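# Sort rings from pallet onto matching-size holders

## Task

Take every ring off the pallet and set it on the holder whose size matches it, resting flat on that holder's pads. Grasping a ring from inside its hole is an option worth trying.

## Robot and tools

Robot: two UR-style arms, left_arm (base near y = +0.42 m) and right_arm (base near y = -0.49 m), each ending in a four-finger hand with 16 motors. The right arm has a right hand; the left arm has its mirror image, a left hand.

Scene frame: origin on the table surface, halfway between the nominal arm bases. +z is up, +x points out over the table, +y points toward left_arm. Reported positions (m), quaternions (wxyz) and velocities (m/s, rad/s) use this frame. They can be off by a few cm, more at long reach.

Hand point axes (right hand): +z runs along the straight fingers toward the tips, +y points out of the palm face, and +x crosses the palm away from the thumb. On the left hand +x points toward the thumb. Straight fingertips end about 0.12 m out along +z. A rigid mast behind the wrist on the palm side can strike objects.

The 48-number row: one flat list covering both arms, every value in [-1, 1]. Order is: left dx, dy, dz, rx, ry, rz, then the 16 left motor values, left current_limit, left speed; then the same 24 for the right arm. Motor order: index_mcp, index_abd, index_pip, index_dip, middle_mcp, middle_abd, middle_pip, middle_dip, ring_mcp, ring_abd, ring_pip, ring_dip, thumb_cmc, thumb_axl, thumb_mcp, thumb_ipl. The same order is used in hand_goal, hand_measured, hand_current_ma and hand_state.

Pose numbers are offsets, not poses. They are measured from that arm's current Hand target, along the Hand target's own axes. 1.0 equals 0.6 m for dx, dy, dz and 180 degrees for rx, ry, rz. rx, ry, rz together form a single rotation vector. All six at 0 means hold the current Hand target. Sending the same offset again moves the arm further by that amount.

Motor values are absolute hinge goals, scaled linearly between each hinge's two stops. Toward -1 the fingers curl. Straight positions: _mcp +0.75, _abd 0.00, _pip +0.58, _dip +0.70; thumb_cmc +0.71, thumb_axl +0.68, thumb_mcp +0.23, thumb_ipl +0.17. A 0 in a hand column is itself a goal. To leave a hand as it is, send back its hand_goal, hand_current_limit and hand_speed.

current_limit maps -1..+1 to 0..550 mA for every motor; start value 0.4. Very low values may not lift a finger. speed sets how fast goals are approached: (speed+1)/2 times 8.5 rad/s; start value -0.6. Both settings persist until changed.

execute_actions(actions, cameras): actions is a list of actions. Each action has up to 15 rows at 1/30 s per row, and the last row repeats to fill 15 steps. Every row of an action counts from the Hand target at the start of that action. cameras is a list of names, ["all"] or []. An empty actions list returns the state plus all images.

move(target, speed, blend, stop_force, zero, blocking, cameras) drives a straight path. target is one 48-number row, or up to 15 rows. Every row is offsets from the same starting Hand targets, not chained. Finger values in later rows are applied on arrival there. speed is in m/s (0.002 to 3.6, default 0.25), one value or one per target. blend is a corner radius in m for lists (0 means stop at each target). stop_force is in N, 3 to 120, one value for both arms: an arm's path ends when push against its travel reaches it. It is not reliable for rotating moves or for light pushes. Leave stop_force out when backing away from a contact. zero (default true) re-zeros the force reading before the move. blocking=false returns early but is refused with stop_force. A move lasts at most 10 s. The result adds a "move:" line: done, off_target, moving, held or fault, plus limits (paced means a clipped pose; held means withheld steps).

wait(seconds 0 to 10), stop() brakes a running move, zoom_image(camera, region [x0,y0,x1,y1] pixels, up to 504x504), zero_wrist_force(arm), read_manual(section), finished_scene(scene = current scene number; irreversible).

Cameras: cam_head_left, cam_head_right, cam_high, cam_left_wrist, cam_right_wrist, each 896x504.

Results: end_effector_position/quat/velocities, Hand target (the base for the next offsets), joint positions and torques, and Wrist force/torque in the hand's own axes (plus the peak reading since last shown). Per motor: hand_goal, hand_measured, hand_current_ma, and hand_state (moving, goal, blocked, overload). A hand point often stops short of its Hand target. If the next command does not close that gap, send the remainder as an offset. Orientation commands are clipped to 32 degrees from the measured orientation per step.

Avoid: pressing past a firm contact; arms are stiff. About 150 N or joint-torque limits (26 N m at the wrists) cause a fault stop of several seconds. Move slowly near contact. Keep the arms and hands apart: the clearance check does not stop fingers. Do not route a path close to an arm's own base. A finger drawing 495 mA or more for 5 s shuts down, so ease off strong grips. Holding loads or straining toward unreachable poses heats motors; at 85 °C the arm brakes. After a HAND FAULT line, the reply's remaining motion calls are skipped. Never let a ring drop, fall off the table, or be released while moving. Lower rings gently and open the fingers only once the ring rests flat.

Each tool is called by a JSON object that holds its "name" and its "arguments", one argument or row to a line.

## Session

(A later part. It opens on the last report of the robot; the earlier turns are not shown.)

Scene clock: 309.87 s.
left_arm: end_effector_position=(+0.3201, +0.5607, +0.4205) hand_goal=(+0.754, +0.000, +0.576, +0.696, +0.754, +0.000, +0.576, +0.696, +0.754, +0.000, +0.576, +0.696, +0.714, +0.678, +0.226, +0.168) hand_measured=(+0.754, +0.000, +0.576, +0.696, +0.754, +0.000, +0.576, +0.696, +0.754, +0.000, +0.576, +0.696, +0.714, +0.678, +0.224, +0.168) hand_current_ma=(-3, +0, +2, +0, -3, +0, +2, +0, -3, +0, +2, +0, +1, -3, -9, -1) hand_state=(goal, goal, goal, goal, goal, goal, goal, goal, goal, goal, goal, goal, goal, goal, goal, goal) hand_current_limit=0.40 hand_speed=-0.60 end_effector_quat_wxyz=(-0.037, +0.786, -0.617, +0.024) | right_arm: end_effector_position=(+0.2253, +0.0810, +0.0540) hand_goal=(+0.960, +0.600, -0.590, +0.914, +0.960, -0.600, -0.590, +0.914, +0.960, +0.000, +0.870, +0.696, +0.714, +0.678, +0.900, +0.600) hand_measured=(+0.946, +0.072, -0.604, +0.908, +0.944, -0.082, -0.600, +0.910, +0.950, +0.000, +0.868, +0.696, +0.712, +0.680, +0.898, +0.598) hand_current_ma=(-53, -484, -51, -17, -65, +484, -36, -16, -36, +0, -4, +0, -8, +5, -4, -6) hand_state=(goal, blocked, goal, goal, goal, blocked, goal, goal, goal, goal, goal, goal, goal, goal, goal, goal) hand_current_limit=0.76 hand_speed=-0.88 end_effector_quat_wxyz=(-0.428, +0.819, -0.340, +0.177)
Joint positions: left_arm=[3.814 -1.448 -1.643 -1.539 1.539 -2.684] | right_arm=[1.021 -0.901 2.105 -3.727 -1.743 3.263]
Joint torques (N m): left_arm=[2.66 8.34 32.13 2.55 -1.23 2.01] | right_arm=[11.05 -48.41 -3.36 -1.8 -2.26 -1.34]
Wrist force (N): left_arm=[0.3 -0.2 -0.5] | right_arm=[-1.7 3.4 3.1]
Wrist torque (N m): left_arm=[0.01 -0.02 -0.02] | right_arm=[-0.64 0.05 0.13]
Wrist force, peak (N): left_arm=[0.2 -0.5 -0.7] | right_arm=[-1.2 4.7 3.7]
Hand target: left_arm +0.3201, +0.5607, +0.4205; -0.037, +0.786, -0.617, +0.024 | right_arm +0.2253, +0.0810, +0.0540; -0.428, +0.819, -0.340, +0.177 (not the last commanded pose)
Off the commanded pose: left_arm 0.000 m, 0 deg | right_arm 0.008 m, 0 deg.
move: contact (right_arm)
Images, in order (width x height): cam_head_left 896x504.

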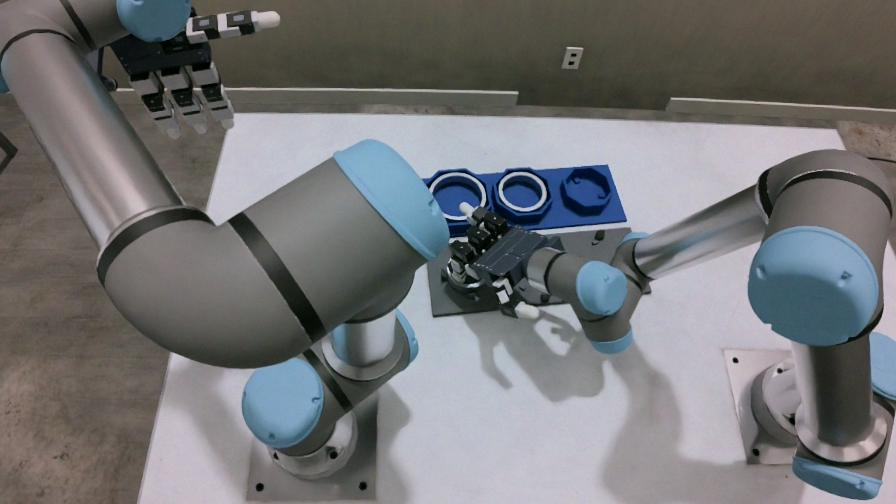

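{"name": "move", "arguments": {
  "target": [0,0,0,0,0,0,0.754,0,0.576,0.696,0.754,0,0.576,0.696,0.754,0,0.576,0.696,0.714,0.678,0.226,0.168,0.4,-0.6,-0.00295,-0.0051,0,0,0,0,0.96,0.6,-0.59,0.914,0.96,-0.6,-0.59,0.914,0.96,0,0.87,0.696,0.714,0.678,0.9,0.6,0.76,-0.88],
  "speed": 0.02
}}

{"name": "move", "arguments": {
  "target": [0,0,0,0,0,0,0.754,0,0.576,0.696,0.754,0,0.576,0.696,0.754,0,0.576,0.696,0.714,0.678,0.226,0.168,0.4,-0.6,0,0.01434,0.01004,0,0,0,0.96,0.6,-0.59,0.914,0.96,-0.6,-0.59,0.914,0.96,0,0.87,0.696,0.714,0.678,0.9,0.6,0.76,-0.88],
  "speed": 0.012,
  "stop_force": 5,
  "cameras": ["cam_head_left"]
}}

{"name": "zoom_image", "arguments": {
  "camera": "cam_head_left",
  "region": [430, 245, 510, 305]
}}

Scene clock: 326.50 s.
left_arm: end_effector_position=(+0.3201, +0.5607, +0.4205) hand_goal=(+0.754, +0.000, +0.576, +0.696, +0.754, +0.000, +0.576, +0.696, +0.754, +0.000, +0.576, +0.696, +0.714, +0.678, +0.226, +0.168) hand_measured=(+0.754, +0.000, +0.576, +0.696, +0.754, +0.000, +0.576, +0.696, +0.754, +0.000, +0.576, +0.696, +0.714, +0.678, +0.224, +0.168) hand_current_ma=(-3, +0, +2, +0, -3, +0, +2, +0, -3, +0, +2, +0, +1, -3, -9, -1) hand_state=(goal, goal, goal, goal, goal, goal, goal, goal, goal, goal, goal, goal, goal, goal, goal, goal) hand_current_limit=0.40 hand_speed=-0.60 end_effector_quat_wxyz=(-0.037, +0.786, -0.617, +0.024) | right_arm: end_effector_position=(+0.2253, +0.0834, +0.0565) hand_goal=(+0.960, +0.600, -0.590, +0.914, +0.960, -0.600, -0.590, +0.914, +0.960, +0.000, +0.870, +0.696, +0.714, +0.678, +0.900, +0.600) hand_measured=(+0.940, +0.072, -0.602, +0.908, +0.940, -0.084, -0.600, +0.910, +0.950, +0.000, +0.868, +0.696, +0.712, +0.680, +0.898, +0.598) hand_current_ma=(-80, -484, -42, -17, -82, +484, -35, -16, -36, +0, -4, +0, -8, +5, -4, -6) hand_state=(goal, blocked, goal, goal, blocked, blocked, goal, goal, goal, goal, goal, goal, goal, goal, goal, goal) hand_current_limit=0.76 hand_speed=-0.88 end_effector_quat_wxyz=(-0.428, +0.819, -0.340, +0.177)
Joint positions: left_arm=[3.814 -1.448 -1.643 -1.539 1.539 -2.684] | right_arm=[1.024 -0.905 2.099 -3.717 -1.746 3.265]
Joint torques (N m): left_arm=[2.82 8.74 31.45 2.45 -1.27 1.94] | right_arm=[12.64 -50.38 -21.91 -1.68 -2.64 1.76]
Wrist force (N): left_arm=[0.0 -0.4 -0.4] | right_arm=[-0.4 4.9 3.5]
Wrist torque (N m): left_arm=[-0.03 0.02 -0.04] | right_arm=[-0.68 0.18 -0.02]
Wrist force, peak (N): left_arm=[-0.1 -0.6 -0.5] | right_arm=[-0.4 4.9 3.5]
Hand target: left_arm +0.3201, +0.5607, +0.4205; -0.037, +0.786, -0.617, +0.024 | right_arm +0.2253, +0.0835, +0.0565; -0.428, +0.819, -0.340, +0.177
Off the commanded pose: left_arm 0.000 m, 0 deg | right_arm 0.000 m, 0 deg.
move: done

Scene clock: 327.83 s.
left_arm: end_effector_position=(+0.3201, +0.5607, +0.4205) hand_goal=(+0.754, +0.000, +0.576, +0.696, +0.754, +0.000, +0.576, +0.696, +0.754, +0.000, +0.576, +0.696, +0.714, +0.678, +0.226, +0.168) hand_measured=(+0.754, +0.000, +0.576, +0.696, +0.754, +0.000, +0.576, +0.696, +0.754, +0.000, +0.576, +0.696, +0.714, +0.678, +0.224, +0.168) hand_current_ma=(-3, +0, +2, +0, -3, +0, +2, +0, -3, +0, +2, +0, +1, -3, -9, -1) hand_state=(goal, goal, goal, goal, goal, goal, goal, goal, goal, goal, goal, goal, goal, goal, goal, goal) hand_current_limit=0.40 hand_speed=-0.60 end_effector_quat_wxyz=(-0.037, +0.786, -0.617, +0.024) | right_arm: end_effector_position=(+0.2253, +0.0835, +0.0541) hand_goal=(+0.960, +0.600, -0.590, +0.914, +0.960, -0.600, -0.590, +0.914, +0.960, +0.000, +0.870, +0.696, +0.714, +0.678, +0.900, +0.600) hand_measured=(+0.944, +0.072, -0.608, +0.908, +0.940, -0.088, -0.602, +0.908, +0.950, +0.000, +0.868, +0.696, +0.712, +0.680, +0.898, +0.598) hand_current_ma=(-62, -484, -63, -22, -78, +484, -46, -20, -36, +0, -4, +0, -8, +5, -4, -6) hand_state=(goal, blocked, goal, goal, goal, blocked, goal, goal, goal, goal, goal, goal, goal, goal, goal, goal) hand_current_limit=0.76 hand_speed=-0.88 end_effector_quat_wxyz=(-0.428, +0.819, -0.340, +0.177)
Joint positions: left_arm=[3.814 -1.448 -1.643 -1.539 1.539 -2.684] | right_arm=[1.024 -0.899 2.098 -3.722 -1.746 3.265]
Joint torques (N m): left_arm=[2.87 8.66 32.03 2.33 -1.2 2.04] | right_arm=[10.2 -49.26 -3.02 -1.61 -2.03 1.21]
Wrist force (N): left_arm=[0.0 -0.4 -0.6] | right_arm=[-0.8 3.5 2.9]
Wrist torque (N m): left_arm=[-0.01 0.00 -0.04] | right_arm=[-0.65 0.12 -0.01]
Wrist force, peak (N): left_arm=[0.0 -0.4 -0.6] | right_arm=[-0.2 5.1 3.5]
Hand target: left_arm +0.3201, +0.5607, +0.4205; -0.037, +0.786, -0.617, +0.024 | right_arm +0.2253, +0.0835, +0.0541; -0.428, +0.819, -0.340, +0.177 (not the last commanded pose)
Off the commanded pose: left_arm 0.000 m, 0 deg | right_arm 0.008 m, 0 deg.
move: contact (right_arm)
Images, in order (width x height): cam_head_left 896x504.

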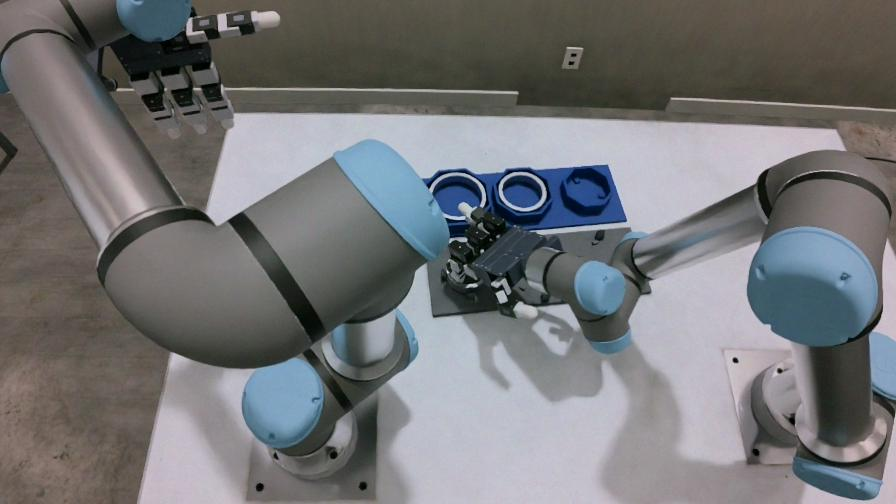

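Scaled by 6.300 from the camera's 896x504 image, which has a finer 1280x720 frame.

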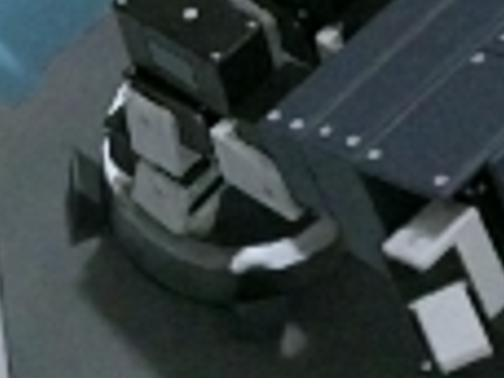

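{"name": "wait", "arguments": {
  "seconds": 0.1,
  "cameras": ["cam_right_wrist","cam_left_wrist","cam_head_left","cam_high"]
}}

{"name": "zoom_image", "arguments": {
  "camera": "cam_head_left",
  "region": [440, 255, 490, 300]
}}

{"name": "zoom_image", "arguments": {
  "camera": "cam_high",
  "region": [530, 180, 590, 230]
}}

Scene clock: 342.87 s.
left_arm: end_effector_position=(+0.3201, +0.5607, +0.4205) hand_goal=(+0.754, +0.000, +0.576, +0.696, +0.754, +0.000, +0.576, +0.696, +0.754, +0.000, +0.576, +0.696, +0.714, +0.678, +0.226, +0.168) hand_measured=(+0.754, +0.000, +0.576, +0.696, +0.754, +0.000, +0.576, +0.696, +0.754, +0.000, +0.576, +0.696, +0.714, +0.678, +0.224, +0.168) hand_current_ma=(-3, +0, +2, +0, -3, +0, +2, +0, -3, +0, +2, +0, +1, -3, -9, -1) hand_state=(goal, goal, goal, goal, goal, goal, goal, goal, goal, goal, goal, goal, goal, goal, goal, goal) hand_current_limit=0.40 hand_speed=-0.60 end_effector_quat_wxyz=(-0.037, +0.786, -0.617, +0.024) | right_arm: end_effector_position=(+0.2253, +0.0835, +0.0541) hand_goal=(+0.960, +0.600, -0.590, +0.914, +0.960, -0.600, -0.590, +0.914, +0.960, +0.000, +0.870, +0.696, +0.714, +0.678, +0.900, +0.600) hand_measured=(+0.944, +0.072, -0.608, +0.908, +0.940, -0.088, -0.602, +0.908, +0.950, +0.000, +0.868, +0.696, +0.712, +0.680, +0.898, +0.598) hand_current_ma=(-62, -484, -63, -22, -78, +484, -46, -20, -36, +0, -4, +0, -8, +5, -4, -6) hand_state=(goal, blocked, goal, goal, goal, blocked, goal, goal, goal, goal, goal, goal, goal, goal, goal, goal) hand_current_limit=0.76 hand_speed=-0.88 end_effector_quat_wxyz=(-0.428, +0.819, -0.340, +0.177)
Joint positions: left_arm=[3.814 -1.448 -1.643 -1.539 1.539 -2.684] | right_arm=[1.024 -0.899 2.098 -3.722 -1.746 3.265]
Joint torques (N m): left_arm=[2.51 8.71 32.05 2.24 -1.16 2.01] | right_arm=[5.77 -48.42 -3.06 -1.61 -0.69 -0.01]
Wrist force (N): left_arm=[0.1 -0.2 -0.4] | right_arm=[-0.7 3.8 3.4]
Wrist torque (N m): left_arm=[0.00 -0.01 -0.03] | right_arm=[-0.65 0.12 0.00]
Wrist force, peak (N): left_arm=[0.0 -0.5 -0.8] | right_arm=[-0.7 4.2 3.4]
Hand target: left_arm +0.3201, +0.5607, +0.4205; -0.037, +0.786, -0.617, +0.024 | right_arm +0.2253, +0.0835, +0.0541; -0.428, +0.819, -0.340, +0.177 (not the last commanded pose)
Off the commanded pose: left_arm 0.000 m, 0 deg | right_arm 0.008 m, 0 deg.
wait: 0.10 s; at rest from the start
camera_calibration:
cam_left_wrist: T_world_to_cam=[[0.456487, 0.887498, 0.0629795, -0.699569], [0.559176, -0.341231, 0.755568, -0.345446], [0.692056, -0.309691, -0.652036, 0.348182], [0, 0, 0, 1]] pos_world=[0.271548, 0.610818, 0.532093]
cam_right_wrist: T_world_to_cam=[[-0.817809, 0.327739, -0.473049, 0.212899], [-0.482883, 0.0563752, 0.873868, 0.00196794], [0.313069, 0.943085, 0.112155, -0.0300345], [0, 0, 0, 1]] pos_world=[0.184464, -0.0415609, 0.10236]
Images, in order (width x height): cam_head_left 896x504, cam_high 896x504, cam_left_wrist 896x504, cam_right_wrist 896x504.

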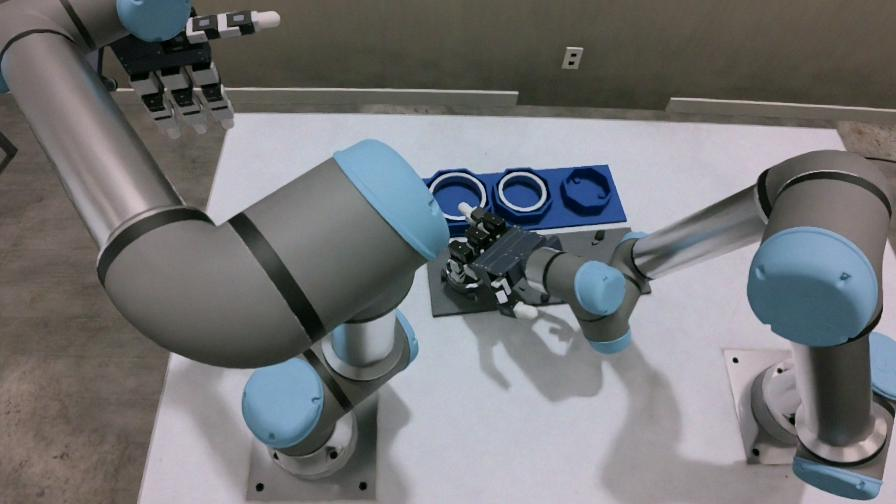

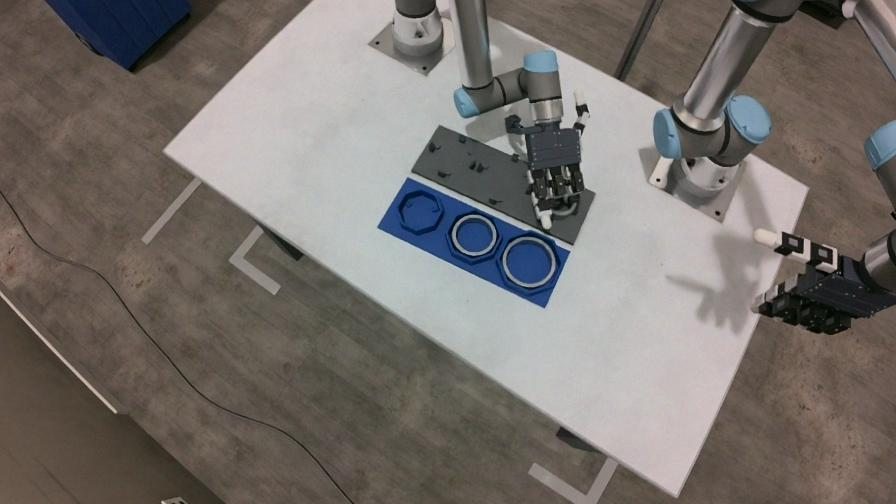

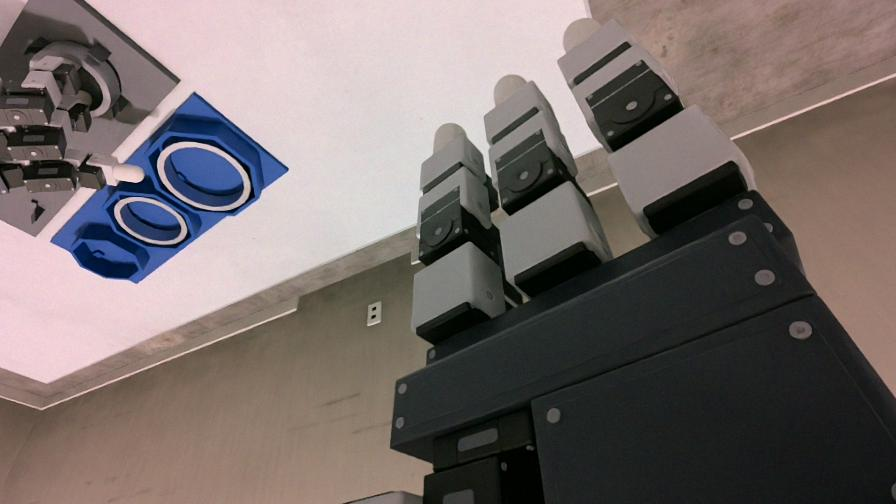

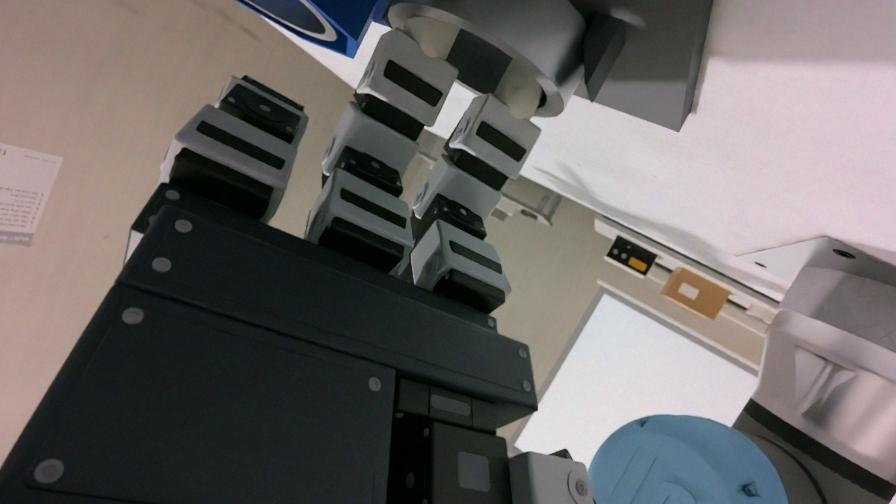

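Scaled by 10.080 from the camera's 896x504 image, which has a finer 1280x720 frame.

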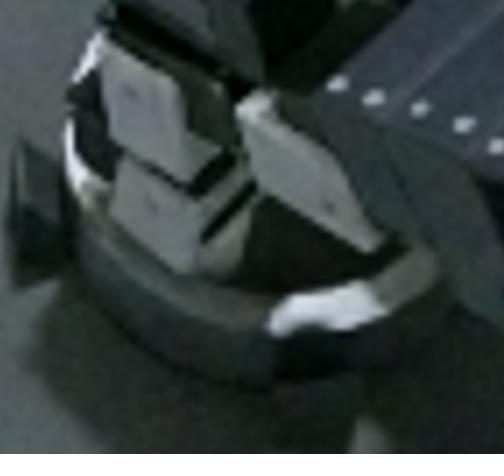

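Scaled by 8.400 from the camera's 896x504 image, which has a finer 1280x720 frame.

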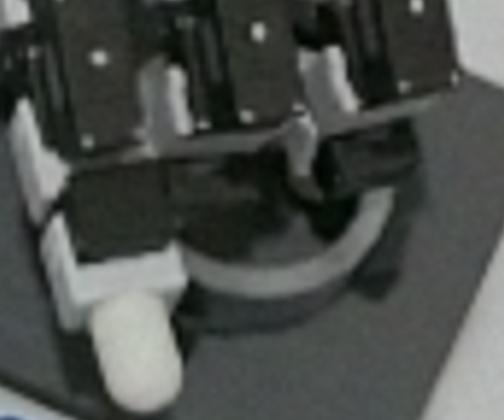

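{"name": "wait", "arguments": {
  "seconds": 0.1,
  "cameras": ["cam_right_wrist","cam_left_wrist"]
}}

{"name": "zoom_image", "arguments": {
  "camera": "cam_right_wrist",
  "region": [370, 0, 720, 160]
}}

{"name": "zoom_image", "arguments": {
  "camera": "cam_left_wrist",
  "region": [0, 20, 160, 180]
}}

Scene clock: 345.83 s.
left_arm: end_effector_position=(+0.3201, +0.5607, +0.4205) hand_goal=(+0.754, +0.000, +0.576, +0.696, +0.754, +0.000, +0.576, +0.696, +0.754, +0.000, +0.576, +0.696, +0.714, +0.678, +0.226, +0.168) hand_measured=(+0.754, +0.000, +0.576, +0.696, +0.754, +0.000, +0.576, +0.696, +0.754, +0.000, +0.576, +0.696, +0.714, +0.678, +0.224, +0.168) hand_current_ma=(-3, +0, +2, +0, -3, +0, +2, +0, -3, +0, +2, +0, +1, -3, -9, -1) hand_state=(goal, goal, goal, goal, goal, goal, goal, goal, goal, goal, goal, goal, goal, goal, goal, goal) hand_current_limit=0.40 hand_speed=-0.60 end_effector_quat_wxyz=(-0.037, +0.786, -0.617, +0.024) | right_arm: end_effector_position=(+0.2253, +0.0835, +0.0541) hand_goal=(+0.960, +0.600, -0.590, +0.914, +0.960, -0.600, -0.590, +0.914, +0.960, +0.000, +0.870, +0.696, +0.714, +0.678, +0.900, +0.600) hand_measured=(+0.944, +0.072, -0.608, +0.908, +0.940, -0.088, -0.602, +0.908, +0.950, +0.000, +0.868, +0.696, +0.712, +0.680, +0.898, +0.598) hand_current_ma=(-62, -484, -63, -22, -78, +484, -46, -20, -36, +0, -4, +0, -8, +5, -4, -6) hand_state=(goal, blocked, goal, goal, goal, blocked, goal, goal, goal, goal, goal, goal, goal, goal, goal, goal) hand_current_limit=0.76 hand_speed=-0.88 end_effector_quat_wxyz=(-0.428, +0.819, -0.340, +0.177)
Joint positions: left_arm=[3.814 -1.448 -1.643 -1.539 1.539 -2.684] | right_arm=[1.024 -0.899 2.098 -3.722 -1.746 3.265]
Joint torques (N m): left_arm=[2.36 8.21 31.13 1.98 -1.23 1.94] | right_arm=[0.03 -49 -3.74 -1.66 0.65 -1.25]
Wrist force (N): left_arm=[0.3 -0.2 -0.6] | right_arm=[-0.8 3.9 3.3]
Wrist torque (N m): left_arm=[0.02 -0.03 -0.02] | right_arm=[-0.62 0.13 -0.01]
Wrist force, peak (N): left_arm=[0.3 -0.5 -0.5] | right_arm=[-0.6 4.2 3.5]
Hand target: left_arm +0.3201, +0.5607, +0.4205; -0.037, +0.786, -0.617, +0.024 | right_arm +0.2253, +0.0835, +0.0541; -0.428, +0.819, -0.340, +0.177 (not the last commanded pose)
Off the commanded pose: left_arm 0.000 m, 0 deg | right_arm 0.008 m, 0 deg.
wait: 0.10 s; at rest from the start
camera_calibration:
cam_left_wrist: T_world_to_cam=[[0.456487, 0.887498, 0.0629795, -0.699569], [0.559176, -0.341231, 0.755568, -0.345446], [0.692056, -0.309691, -0.652036, 0.348182], [0, 0, 0, 1]] pos_world=[0.271548, 0.610818, 0.532093]
cam_right_wrist: T_world_to_cam=[[-0.817809, 0.327739, -0.473049, 0.212899], [-0.482883, 0.0563752, 0.873868, 0.00196794], [0.313069, 0.943085, 0.112155, -0.0300345], [0, 0, 0, 1]] pos_world=[0.184464, -0.0415609, 0.10236]
Images, in order (width x height): cam_left_wrist 896x504, cam_right_wrist 896x504.

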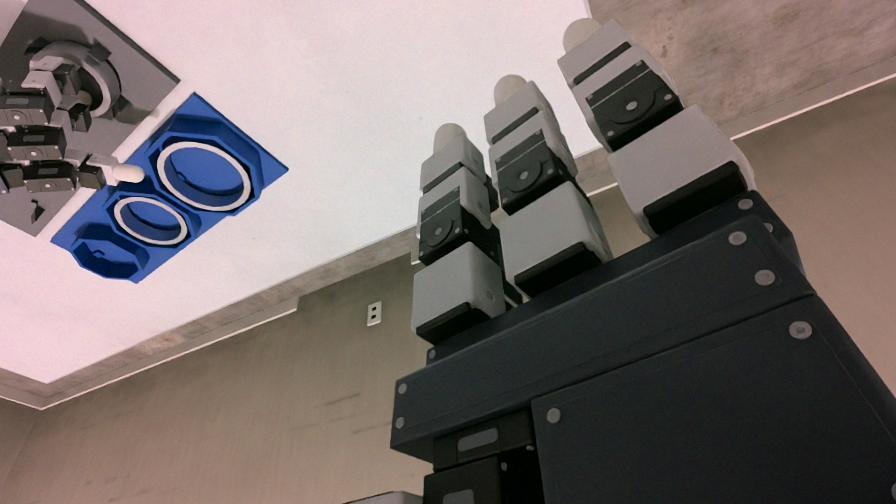

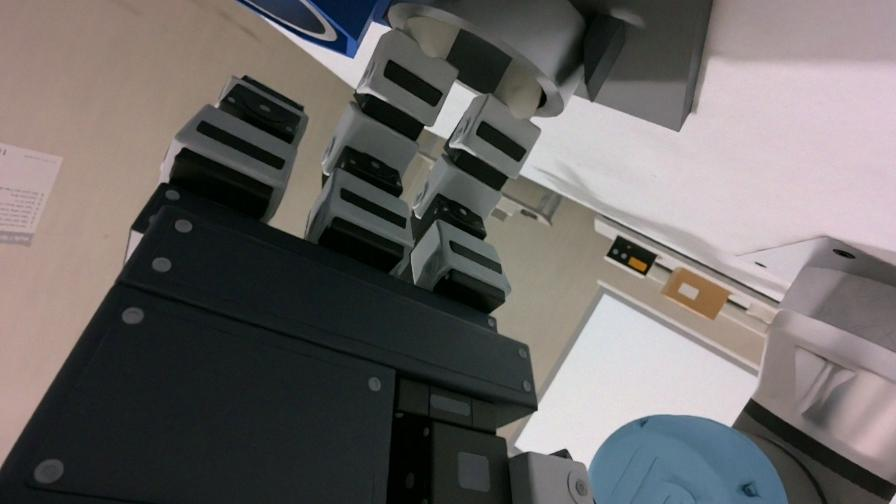

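Scaled by 1.440 from the camera's 896x504 image, which has a finer 1280x720 frame.

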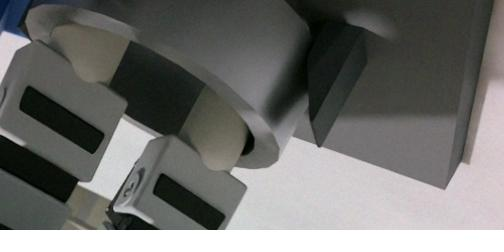

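Scaled by 3.150 from the camera's 896x504 image, which has a finer 1280x720 frame.

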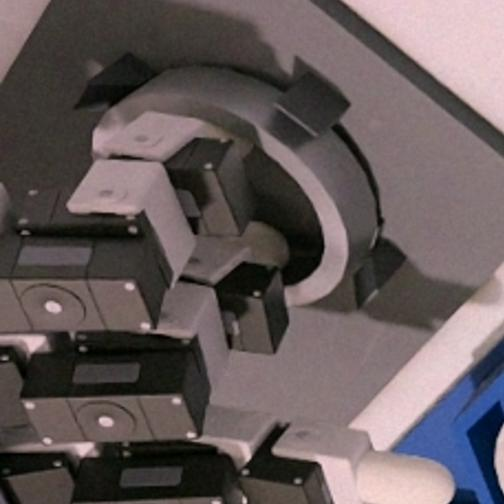

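{"name": "move", "arguments": {
  "target": [0,0,0,0,0,0,0.754,0,0.576,0.696,0.754,0,0.576,0.696,0.754,0,0.576,0.696,0.714,0.678,0.226,0.168,0.4,-0.6,0.00118,-0.0007,-0.0019,0,0,0,0.96,0.6,-0.59,0.914,0.96,-0.6,-0.59,0.914,0.96,0,0.87,0.696,0.714,0.678,0.9,0.6,0.76,-0.88],
  "speed": 0.02
}}

{"name": "move", "arguments": {
  "target": [0,0,0,0,0,0,0.754,0,0.576,0.696,0.754,0,0.576,0.696,0.754,0,0.576,0.696,0.714,0.678,0.226,0.168,0.4,-0.6,0,0.01106,0.00774,0,0,0,0.96,0.6,-0.59,0.914,0.96,-0.6,-0.59,0.914,0.96,0,0.87,0.696,0.714,0.678,0.9,0.6,0.76,-0.88],
  "speed": 0.012,
  "stop_force": 9,
  "cameras": ["cam_left_wrist"]
}}

{"name": "zoom_image", "arguments": {
  "camera": "cam_left_wrist",
  "region": [0, 20, 140, 160]
}}

Scene clock: 360.23 s.
left_arm: end_effector_position=(+0.3201, +0.5607, +0.4205) hand_goal=(+0.754, +0.000, +0.576, +0.696, +0.754, +0.000, +0.576, +0.696, +0.754, +0.000, +0.576, +0.696, +0.714, +0.678, +0.226, +0.168) hand_measured=(+0.754, +0.000, +0.576, +0.696, +0.754, +0.000, +0.576, +0.696, +0.754, +0.000, +0.576, +0.696, +0.714, +0.678, +0.224, +0.168) hand_current_ma=(-3, +0, +2, +0, -3, +0, +2, +0, -3, +0, +2, +0, +1, -3, -9, -1) hand_state=(goal, goal, goal, goal, goal, goal, goal, goal, goal, goal, goal, goal, goal, goal, goal, goal) hand_current_limit=0.40 hand_speed=-0.60 end_effector_quat_wxyz=(-0.037, +0.786, -0.617, +0.024) | right_arm: end_effector_position=(+0.2253, +0.0825, +0.0551) hand_goal=(+0.960, +0.600, -0.590, +0.914, +0.960, -0.600, -0.590, +0.914, +0.960, +0.000, +0.870, +0.696, +0.714, +0.678, +0.900, +0.600) hand_measured=(+0.942, +0.072, -0.602, +0.908, +0.940, -0.088, -0.602, +0.908, +0.950, +0.000, +0.868, +0.696, +0.712, +0.680, +0.898, +0.598) hand_current_ma=(-68, -484, -44, -22, -78, +484, -42, -20, -36, +0, -4, +0, -8, +5, -4, -6) hand_state=(goal, blocked, goal, goal, goal, blocked, goal, goal, goal, goal, goal, goal, goal, goal, goal, goal) hand_current_limit=0.76 hand_speed=-0.88 end_effector_quat_wxyz=(-0.428, +0.819, -0.340, +0.177)
Joint positions: left_arm=[3.814 -1.448 -1.643 -1.539 1.539 -2.684] | right_arm=[1.023 -0.902 2.101 -3.722 -1.745 3.264]
Joint torques (N m): left_arm=[1.35 8.48 31.3 1.88 -1.2 1.86] | right_arm=[-12.66 -49.06 -5.43 -2.05 2.46 -1.44]
Wrist force (N): left_arm=[0.1 -0.2 -0.6] | right_arm=[-1.3 4.3 3.5]
Wrist torque (N m): left_arm=[0.01 0.00 -0.04] | right_arm=[-0.66 0.10 0.12]
Wrist force, peak (N): left_arm=[0.1 -0.5 -0.6] | right_arm=[-1.4 4.4 3.8]
Hand target: left_arm +0.3201, +0.5607, +0.4205; -0.037, +0.786, -0.617, +0.024 | right_arm +0.2253, +0.0825, +0.0551; -0.428, +0.819, -0.340, +0.177
Off the commanded pose: left_arm 0.000 m, 0 deg | right_arm 0.000 m, 0 deg.
move: done

Scene clock: 361.40 s.
left_arm: end_effector_position=(+0.3201, +0.5607, +0.4205) hand_goal=(+0.754, +0.000, +0.576, +0.696, +0.754, +0.000, +0.576, +0.696, +0.754, +0.000, +0.576, +0.696, +0.714, +0.678, +0.226, +0.168) hand_measured=(+0.754, +0.000, +0.576, +0.696, +0.754, +0.000, +0.576, +0.696, +0.754, +0.000, +0.576, +0.696, +0.714, +0.678, +0.224, +0.168) hand_current_ma=(-3, +0, +2, +0, -3, +0, +2, +0, -3, +0, +2, +0, +1, -3, -9, -1) hand_state=(goal, goal, goal, goal, goal, goal, goal, goal, goal, goal, goal, goal, goal, goal, goal, goal) hand_current_limit=0.40 hand_speed=-0.60 end_effector_quat_wxyz=(-0.037, +0.786, -0.617, +0.024) | right_arm: end_effector_position=(+0.2253, +0.0824, +0.0536) hand_goal=(+0.960, +0.600, -0.590, +0.914, +0.960, -0.600, -0.590, +0.914, +0.960, +0.000, +0.870, +0.696, +0.714, +0.678, +0.900, +0.600) hand_measured=(+0.952, +0.072, -0.612, +0.906, +0.946, -0.090, -0.608, +0.906, +0.950, +0.000, +0.868, +0.696, +0.712, +0.680, +0.898, +0.598) hand_current_ma=(-33, -484, -81, -26, -51, +484, -66, -28, -36, +0, -4, +0, -8, +5, -4, -6) hand_state=(goal, blocked, blocked, goal, goal, blocked, goal, goal, goal, goal, goal, goal, goal, goal, goal, goal) hand_current_limit=0.76 hand_speed=-0.88 end_effector_quat_wxyz=(-0.428, +0.819, -0.340, +0.177)
Joint positions: left_arm=[3.814 -1.448 -1.643 -1.539 1.539 -2.684] | right_arm=[1.023 -0.898 2.101 -3.726 -1.745 3.264]
Joint torques (N m): left_arm=[1.3 8.33 31.84 1.81 -1.07 1.88] | right_arm=[-11.3 -47.88 -3.82 -1.23 2.17 -1.3]
Wrist force (N): left_arm=[0.0 -0.4 -0.6] | right_arm=[-1.3 2.6 2.1]
Wrist torque (N m): left_arm=[-0.01 0.00 -0.04] | right_arm=[-0.54 0.08 0.15]
Wrist force, peak (N): left_arm=[0.0 -0.4 -0.7] | right_arm=[-1.2 4.4 3.7]
Hand target: left_arm +0.3201, +0.5607, +0.4205; -0.037, +0.786, -0.617, +0.024 | right_arm +0.2253, +0.0824, +0.0536; -0.428, +0.819, -0.340, +0.177 (not the last commanded pose)
Off the commanded pose: left_arm 0.000 m, 0 deg | right_arm 0.007 m, 0 deg.
move: contact (right_arm)
camera_calibration:
cam_left_wrist: T_world_to_cam=[[0.456487, 0.887498, 0.0629795, -0.699569], [0.559176, -0.341231, 0.755568, -0.345446], [0.692056, -0.309691, -0.652036, 0.348182], [0, 0, 0, 1]] pos_world=[0.271548, 0.610818, 0.532093]
Images, in order (width x height): cam_left_wrist 896x504.

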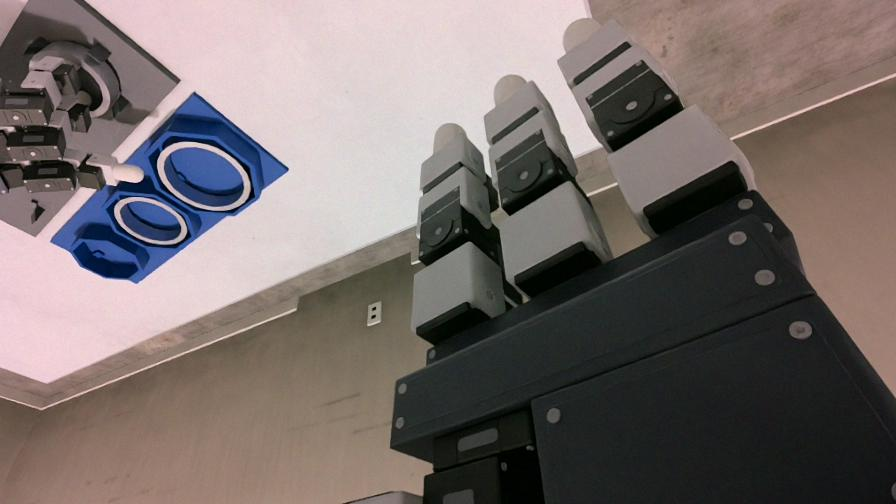

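Scaled by 3.600 from the camera's 896x504 image, which has a finer 1280x720 frame.

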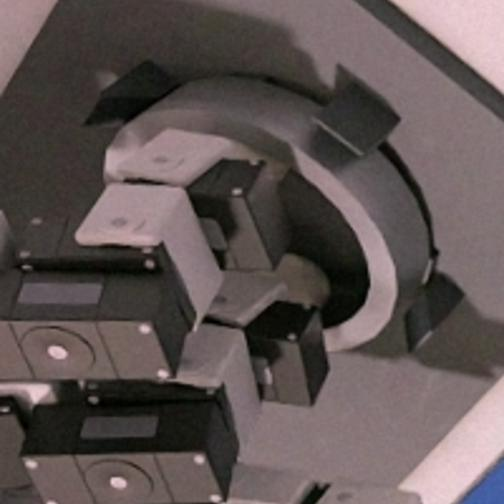

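{"name": "execute_actions", "arguments": {
  "actions": [
    [[0,0,0,0,0,0,0.754,0,0.576,0.696,0.754,0,0.576,0.696,0.754,0,0.576,0.696,0.714,0.678,0.226,0.168,0.4,-0.6,0,0,0,0,0,0,0.96,-0.1,-0.59,0.914,0.96,0.1,-0.59,0.914,0.96,0,0.87,0.696,0.714,0.678,0.9,0.6,0.4,-0.8]]
  ],
  "cameras": ["cam_left_wrist"]
}}

{"name": "zoom_image", "arguments": {
  "camera": "cam_left_wrist",
  "region": [0, 20, 140, 160]
}}

Scene clock: 389.70 s.
left_arm: end_effector_position=(+0.3201, +0.5607, +0.4205) hand_goal=(+0.754, +0.000, +0.576, +0.696, +0.754, +0.000, +0.576, +0.696, +0.754, +0.000, +0.576, +0.696, +0.714, +0.678, +0.226, +0.168) hand_measured=(+0.754, +0.000, +0.576, +0.696, +0.754, +0.000, +0.576, +0.696, +0.754, +0.000, +0.576, +0.696, +0.714, +0.678, +0.224, +0.168) hand_current_ma=(-3, +0, +2, +0, -3, +0, +2, +0, -3, +0, +2, +0, +1, -3, -9, -1) hand_state=(goal, goal, goal, goal, goal, goal, goal, goal, goal, goal, goal, goal, goal, goal, goal, goal) hand_current_limit=0.40 hand_speed=-0.60 end_effector_quat_wxyz=(-0.037, +0.786, -0.617, +0.024) | right_arm: end_effector_position=(+0.2253, +0.0824, +0.0536) hand_goal=(+0.960, -0.100, -0.590, +0.914, +0.960, +0.100, -0.590, +0.914, +0.960, +0.000, +0.870, +0.696, +0.714, +0.678, +0.900, +0.600) hand_measured=(+0.950, -0.096, -0.592, +0.912, +0.946, +0.096, -0.592, +0.912, +0.950, +0.000, +0.868, +0.696, +0.712, +0.680, +0.898, +0.598) hand_current_ma=(-37, +10, -9, -9, -55, -9, -7, -9, -36, +0, -4, +0, -8, +5, -4, -6) hand_state=(goal, goal, goal, goal, goal, goal, goal, goal, goal, goal, goal, goal, goal, goal, goal, goal) hand_current_limit=0.40 hand_speed=-0.80 end_effector_quat_wxyz=(-0.428, +0.819, -0.340, +0.177)
Joint positions: left_arm=[3.814 -1.448 -1.643 -1.539 1.539 -2.684] | right_arm=[1.023 -0.898 2.101 -3.726 -1.745 3.264]
Joint torques (N m): left_arm=[1.78 8.55 31.82 1.65 -1.1 1.78] | right_arm=[-10.02 -44.03 -1.41 -1.34 2.23 -1.17]
Wrist force (N): left_arm=[0.2 -0.3 -0.4] | right_arm=[-1.4 1.0 1.3]
Wrist torque (N m): left_arm=[-0.02 -0.01 -0.03] | right_arm=[-0.45 0.08 0.11]
Wrist force, peak (N): left_arm=[0.1 -0.5 -0.7] | right_arm=[-1.4 3.0 2.3]
Hand target: left_arm +0.3201, +0.5607, +0.4205; -0.037, +0.786, -0.617, +0.024 | right_arm +0.2253, +0.0824, +0.0536; -0.428, +0.819, -0.340, +0.177
Off the commanded pose: left_arm 0.000 m, 0 deg | right_arm 0.000 m, 0 deg.
camera_calibration:
cam_left_wrist: T_world_to_cam=[[0.456487, 0.887498, 0.0629795, -0.699569], [0.559176, -0.341231, 0.755568, -0.345446], [0.692056, -0.309691, -0.652036, 0.348182], [0, 0, 0, 1]] pos_world=[0.271548, 0.610818, 0.532093]
Images, in order (width x height): cam_left_wrist 896x504.

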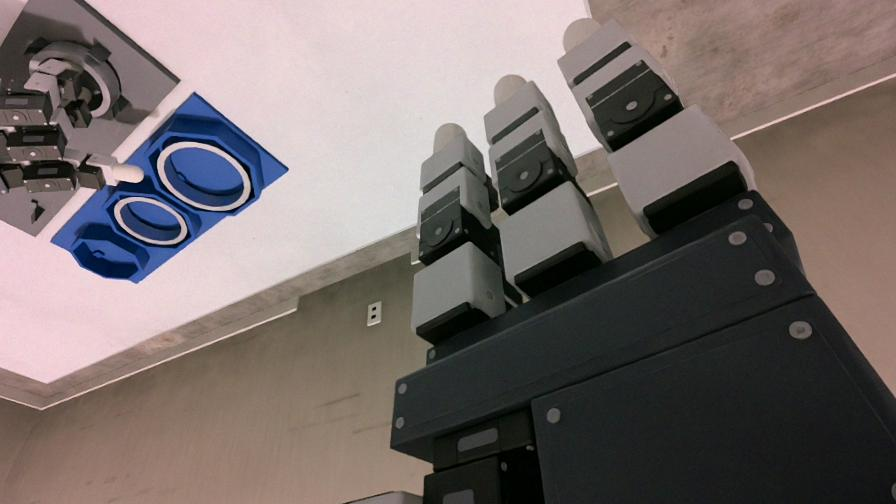

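Scaled by 3.600 from the camera's 896x504 image, which has a finer 1280x720 frame.

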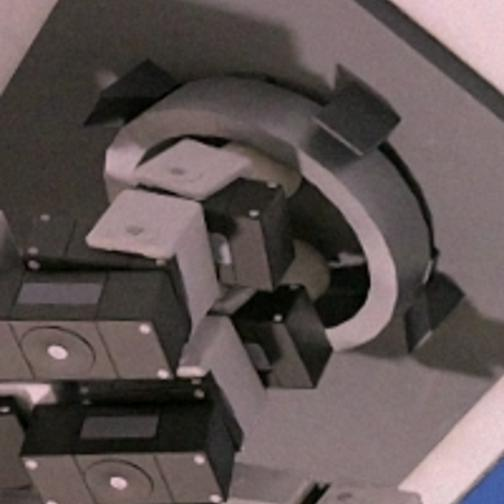

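{"name": "move", "arguments": {
  "target": [
    [0,0,0,0,0,0,0.754,0,0.576,0.696,0.754,0,0.576,0.696,0.754,0,0.576,0.696,0.714,0.678,0.226,0.168,0.4,-0.6,0,-0.0819,-0.0574,0,0,0,0.96,-0.1,-0.59,0.914,0.96,0.1,-0.59,0.914,0.96,0,0.87,0.696,0.714,0.678,0.9,0.6,0.4,-0.8],
    [0,0,0,0,0,0,0.754,0,0.576,0.696,0.754,0,0.576,0.696,0.754,0,0.576,0.696,0.714,0.678,0.226,0.168,0.4,-0.6,0.3796,-0.1095,0.0216,-0.0278,0,0,0.96,-0.1,-0.59,0.914,0.96,0.1,-0.59,0.914,0.96,0,0.87,0.696,0.714,0.678,0.9,0.6,0.4,-0.8]
  ],
  "speed": [0.06,0.15],
  "blend": [0.01,0],
  "cameras": ["cam_left_wrist","cam_head_left","cam_head_right"]
}}

{"name": "zoom_image", "arguments": {
  "camera": "cam_left_wrist",
  "region": [0, 20, 280, 300]
}}

{"name": "zoom_image", "arguments": {
  "camera": "cam_head_left",
  "region": [420, 150, 640, 320]
}}

{"name": "zoom_image", "arguments": {
  "camera": "cam_head_right",
  "region": [400, 150, 650, 320]
}}

Scene clock: 433.10 s.
left_arm: end_effector_position=(+0.3201, +0.5607, +0.4205) hand_goal=(+0.754, +0.000, +0.576, +0.696, +0.754, +0.000, +0.576, +0.696, +0.754, +0.000, +0.576, +0.696, +0.714, +0.678, +0.226, +0.168) hand_measured=(+0.754, +0.000, +0.576, +0.696, +0.754, +0.000, +0.576, +0.696, +0.754, +0.000, +0.576, +0.696, +0.714, +0.678, +0.224, +0.168) hand_current_ma=(-3, +0, +2, +0, -3, +0, +2, +0, -3, +0, +2, +0, +1, -3, -9, -1) hand_state=(goal, goal, goal, goal, goal, goal, goal, goal, goal, goal, goal, goal, goal, goal, goal, goal) hand_current_limit=0.40 hand_speed=-0.60 end_effector_quat_wxyz=(-0.037, +0.786, -0.617, +0.024) | right_arm: end_effector_position=(+0.4203, -0.0447, +0.1001) hand_goal=(+0.960, -0.100, -0.590, +0.914, +0.960, +0.100, -0.590, +0.914, +0.960, +0.000, +0.870, +0.696, +0.714, +0.678, +0.900, +0.600) hand_measured=(+0.950, -0.096, -0.592, +0.912, +0.946, +0.096, -0.592, +0.912, +0.950, +0.000, +0.868, +0.696, +0.712, +0.680, +0.898, +0.598) hand_current_ma=(-37, +9, -8, -8, -55, -8, -7, -9, -36, +0, -4, +0, -8, +5, -4, -6) hand_state=(goal, goal, goal, goal, goal, goal, goal, goal, goal, goal, goal, goal, goal, goal, goal, goal) hand_current_limit=0.40 hand_speed=-0.80 end_effector_quat_wxyz=(-0.392, +0.837, -0.347, +0.162)
Joint positions: left_arm=[3.814 -1.448 -1.643 -1.539 1.539 -2.684] | right_arm=[0.536 -1.053 2.097 -3.472 -1.361 2.964]
Joint torques (N m): left_arm=[0.71 8.56 32 1.37 -1.06 1.79] | right_arm=[-13.07 -28.83 -22.14 -1 2.99 -1.7]
Wrist force (N): left_arm=[0.0 -0.3 -0.6] | right_arm=[-1.3 1.2 1.4]
Wrist torque (N m): left_arm=[0.00 0.00 -0.04] | right_arm=[-0.42 0.07 0.13]
Wrist force, peak (N): left_arm=[-0.1 -0.4 -0.7] | right_arm=[-1.5 1.5 1.3]
Hand target: left_arm +0.3201, +0.5607, +0.4205; -0.037, +0.786, -0.617, +0.024 | right_arm +0.4203, -0.0447, +0.1000; -0.392, +0.837, -0.347, +0.162
Off the commanded pose: left_arm 0.000 m, 0 deg | right_arm 0.000 m, 0 deg.
move: done
camera_calibration:
cam_left_wrist: T_world_to_cam=[[0.456487, 0.887498, 0.0629795, -0.699569], [0.559176, -0.341231, 0.755568, -0.345446], [0.692056, -0.309691, -0.652036, 0.348182], [0, 0, 0, 1]] pos_world=[0.271548, 0.610818, 0.532093]
Images, in order (width x height): cam_head_left 896x504, cam_head_right 896x504, cam_left_wrist 896x504.

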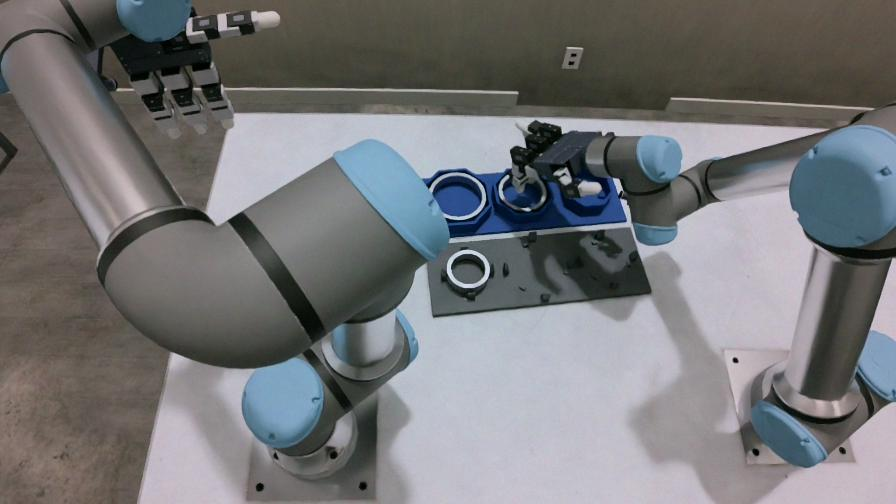

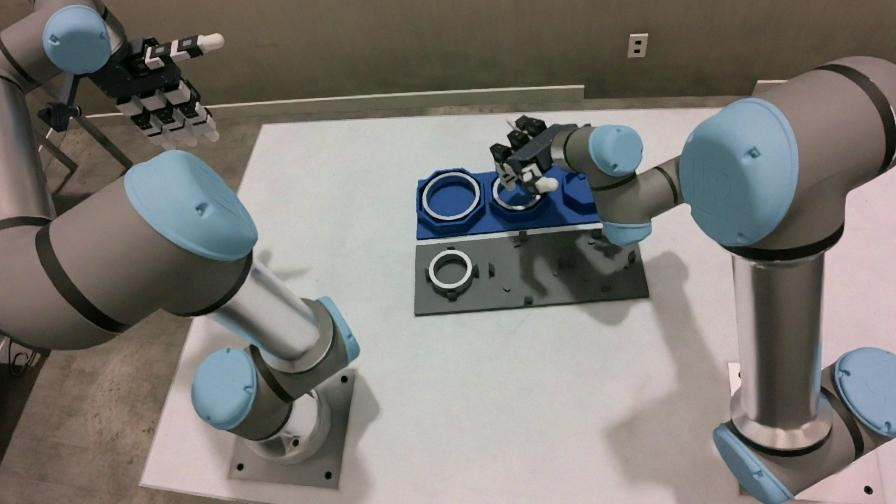

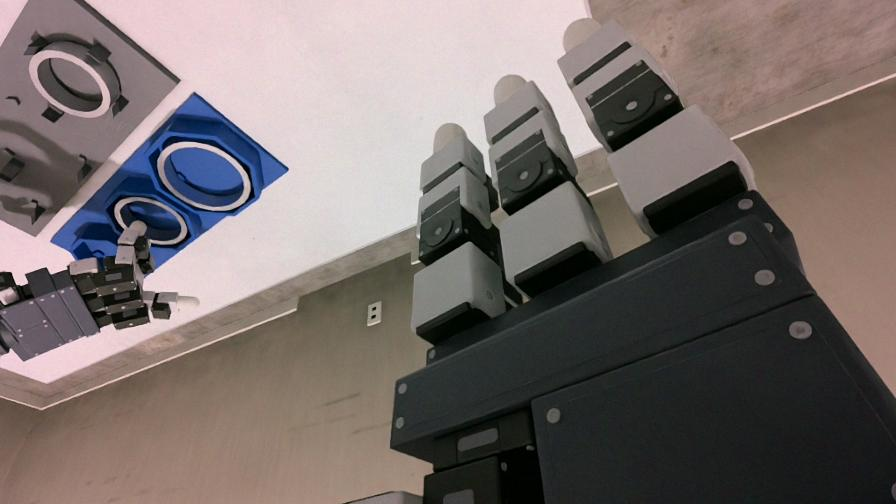

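Scaled by 1.800 from the camera's 896x504 image, which has a finer 1280x720 frame.

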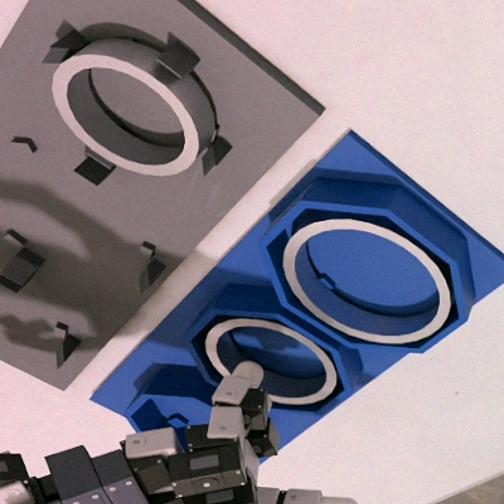

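Scaled by 2.291 from the camera's 896x504 image, which has a finer 1280x720 frame.

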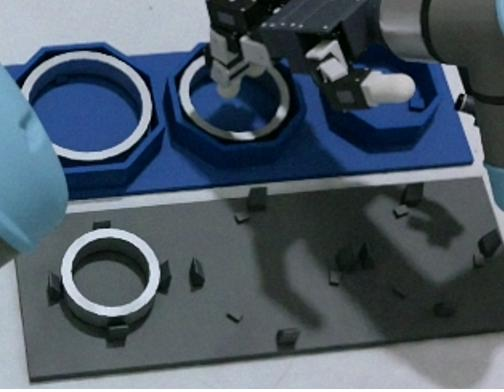

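Scaled by 2.016 from the camera's 896x504 image, which has a finer 1280x720 frame.

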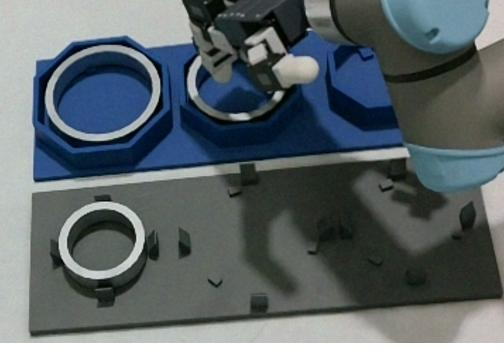

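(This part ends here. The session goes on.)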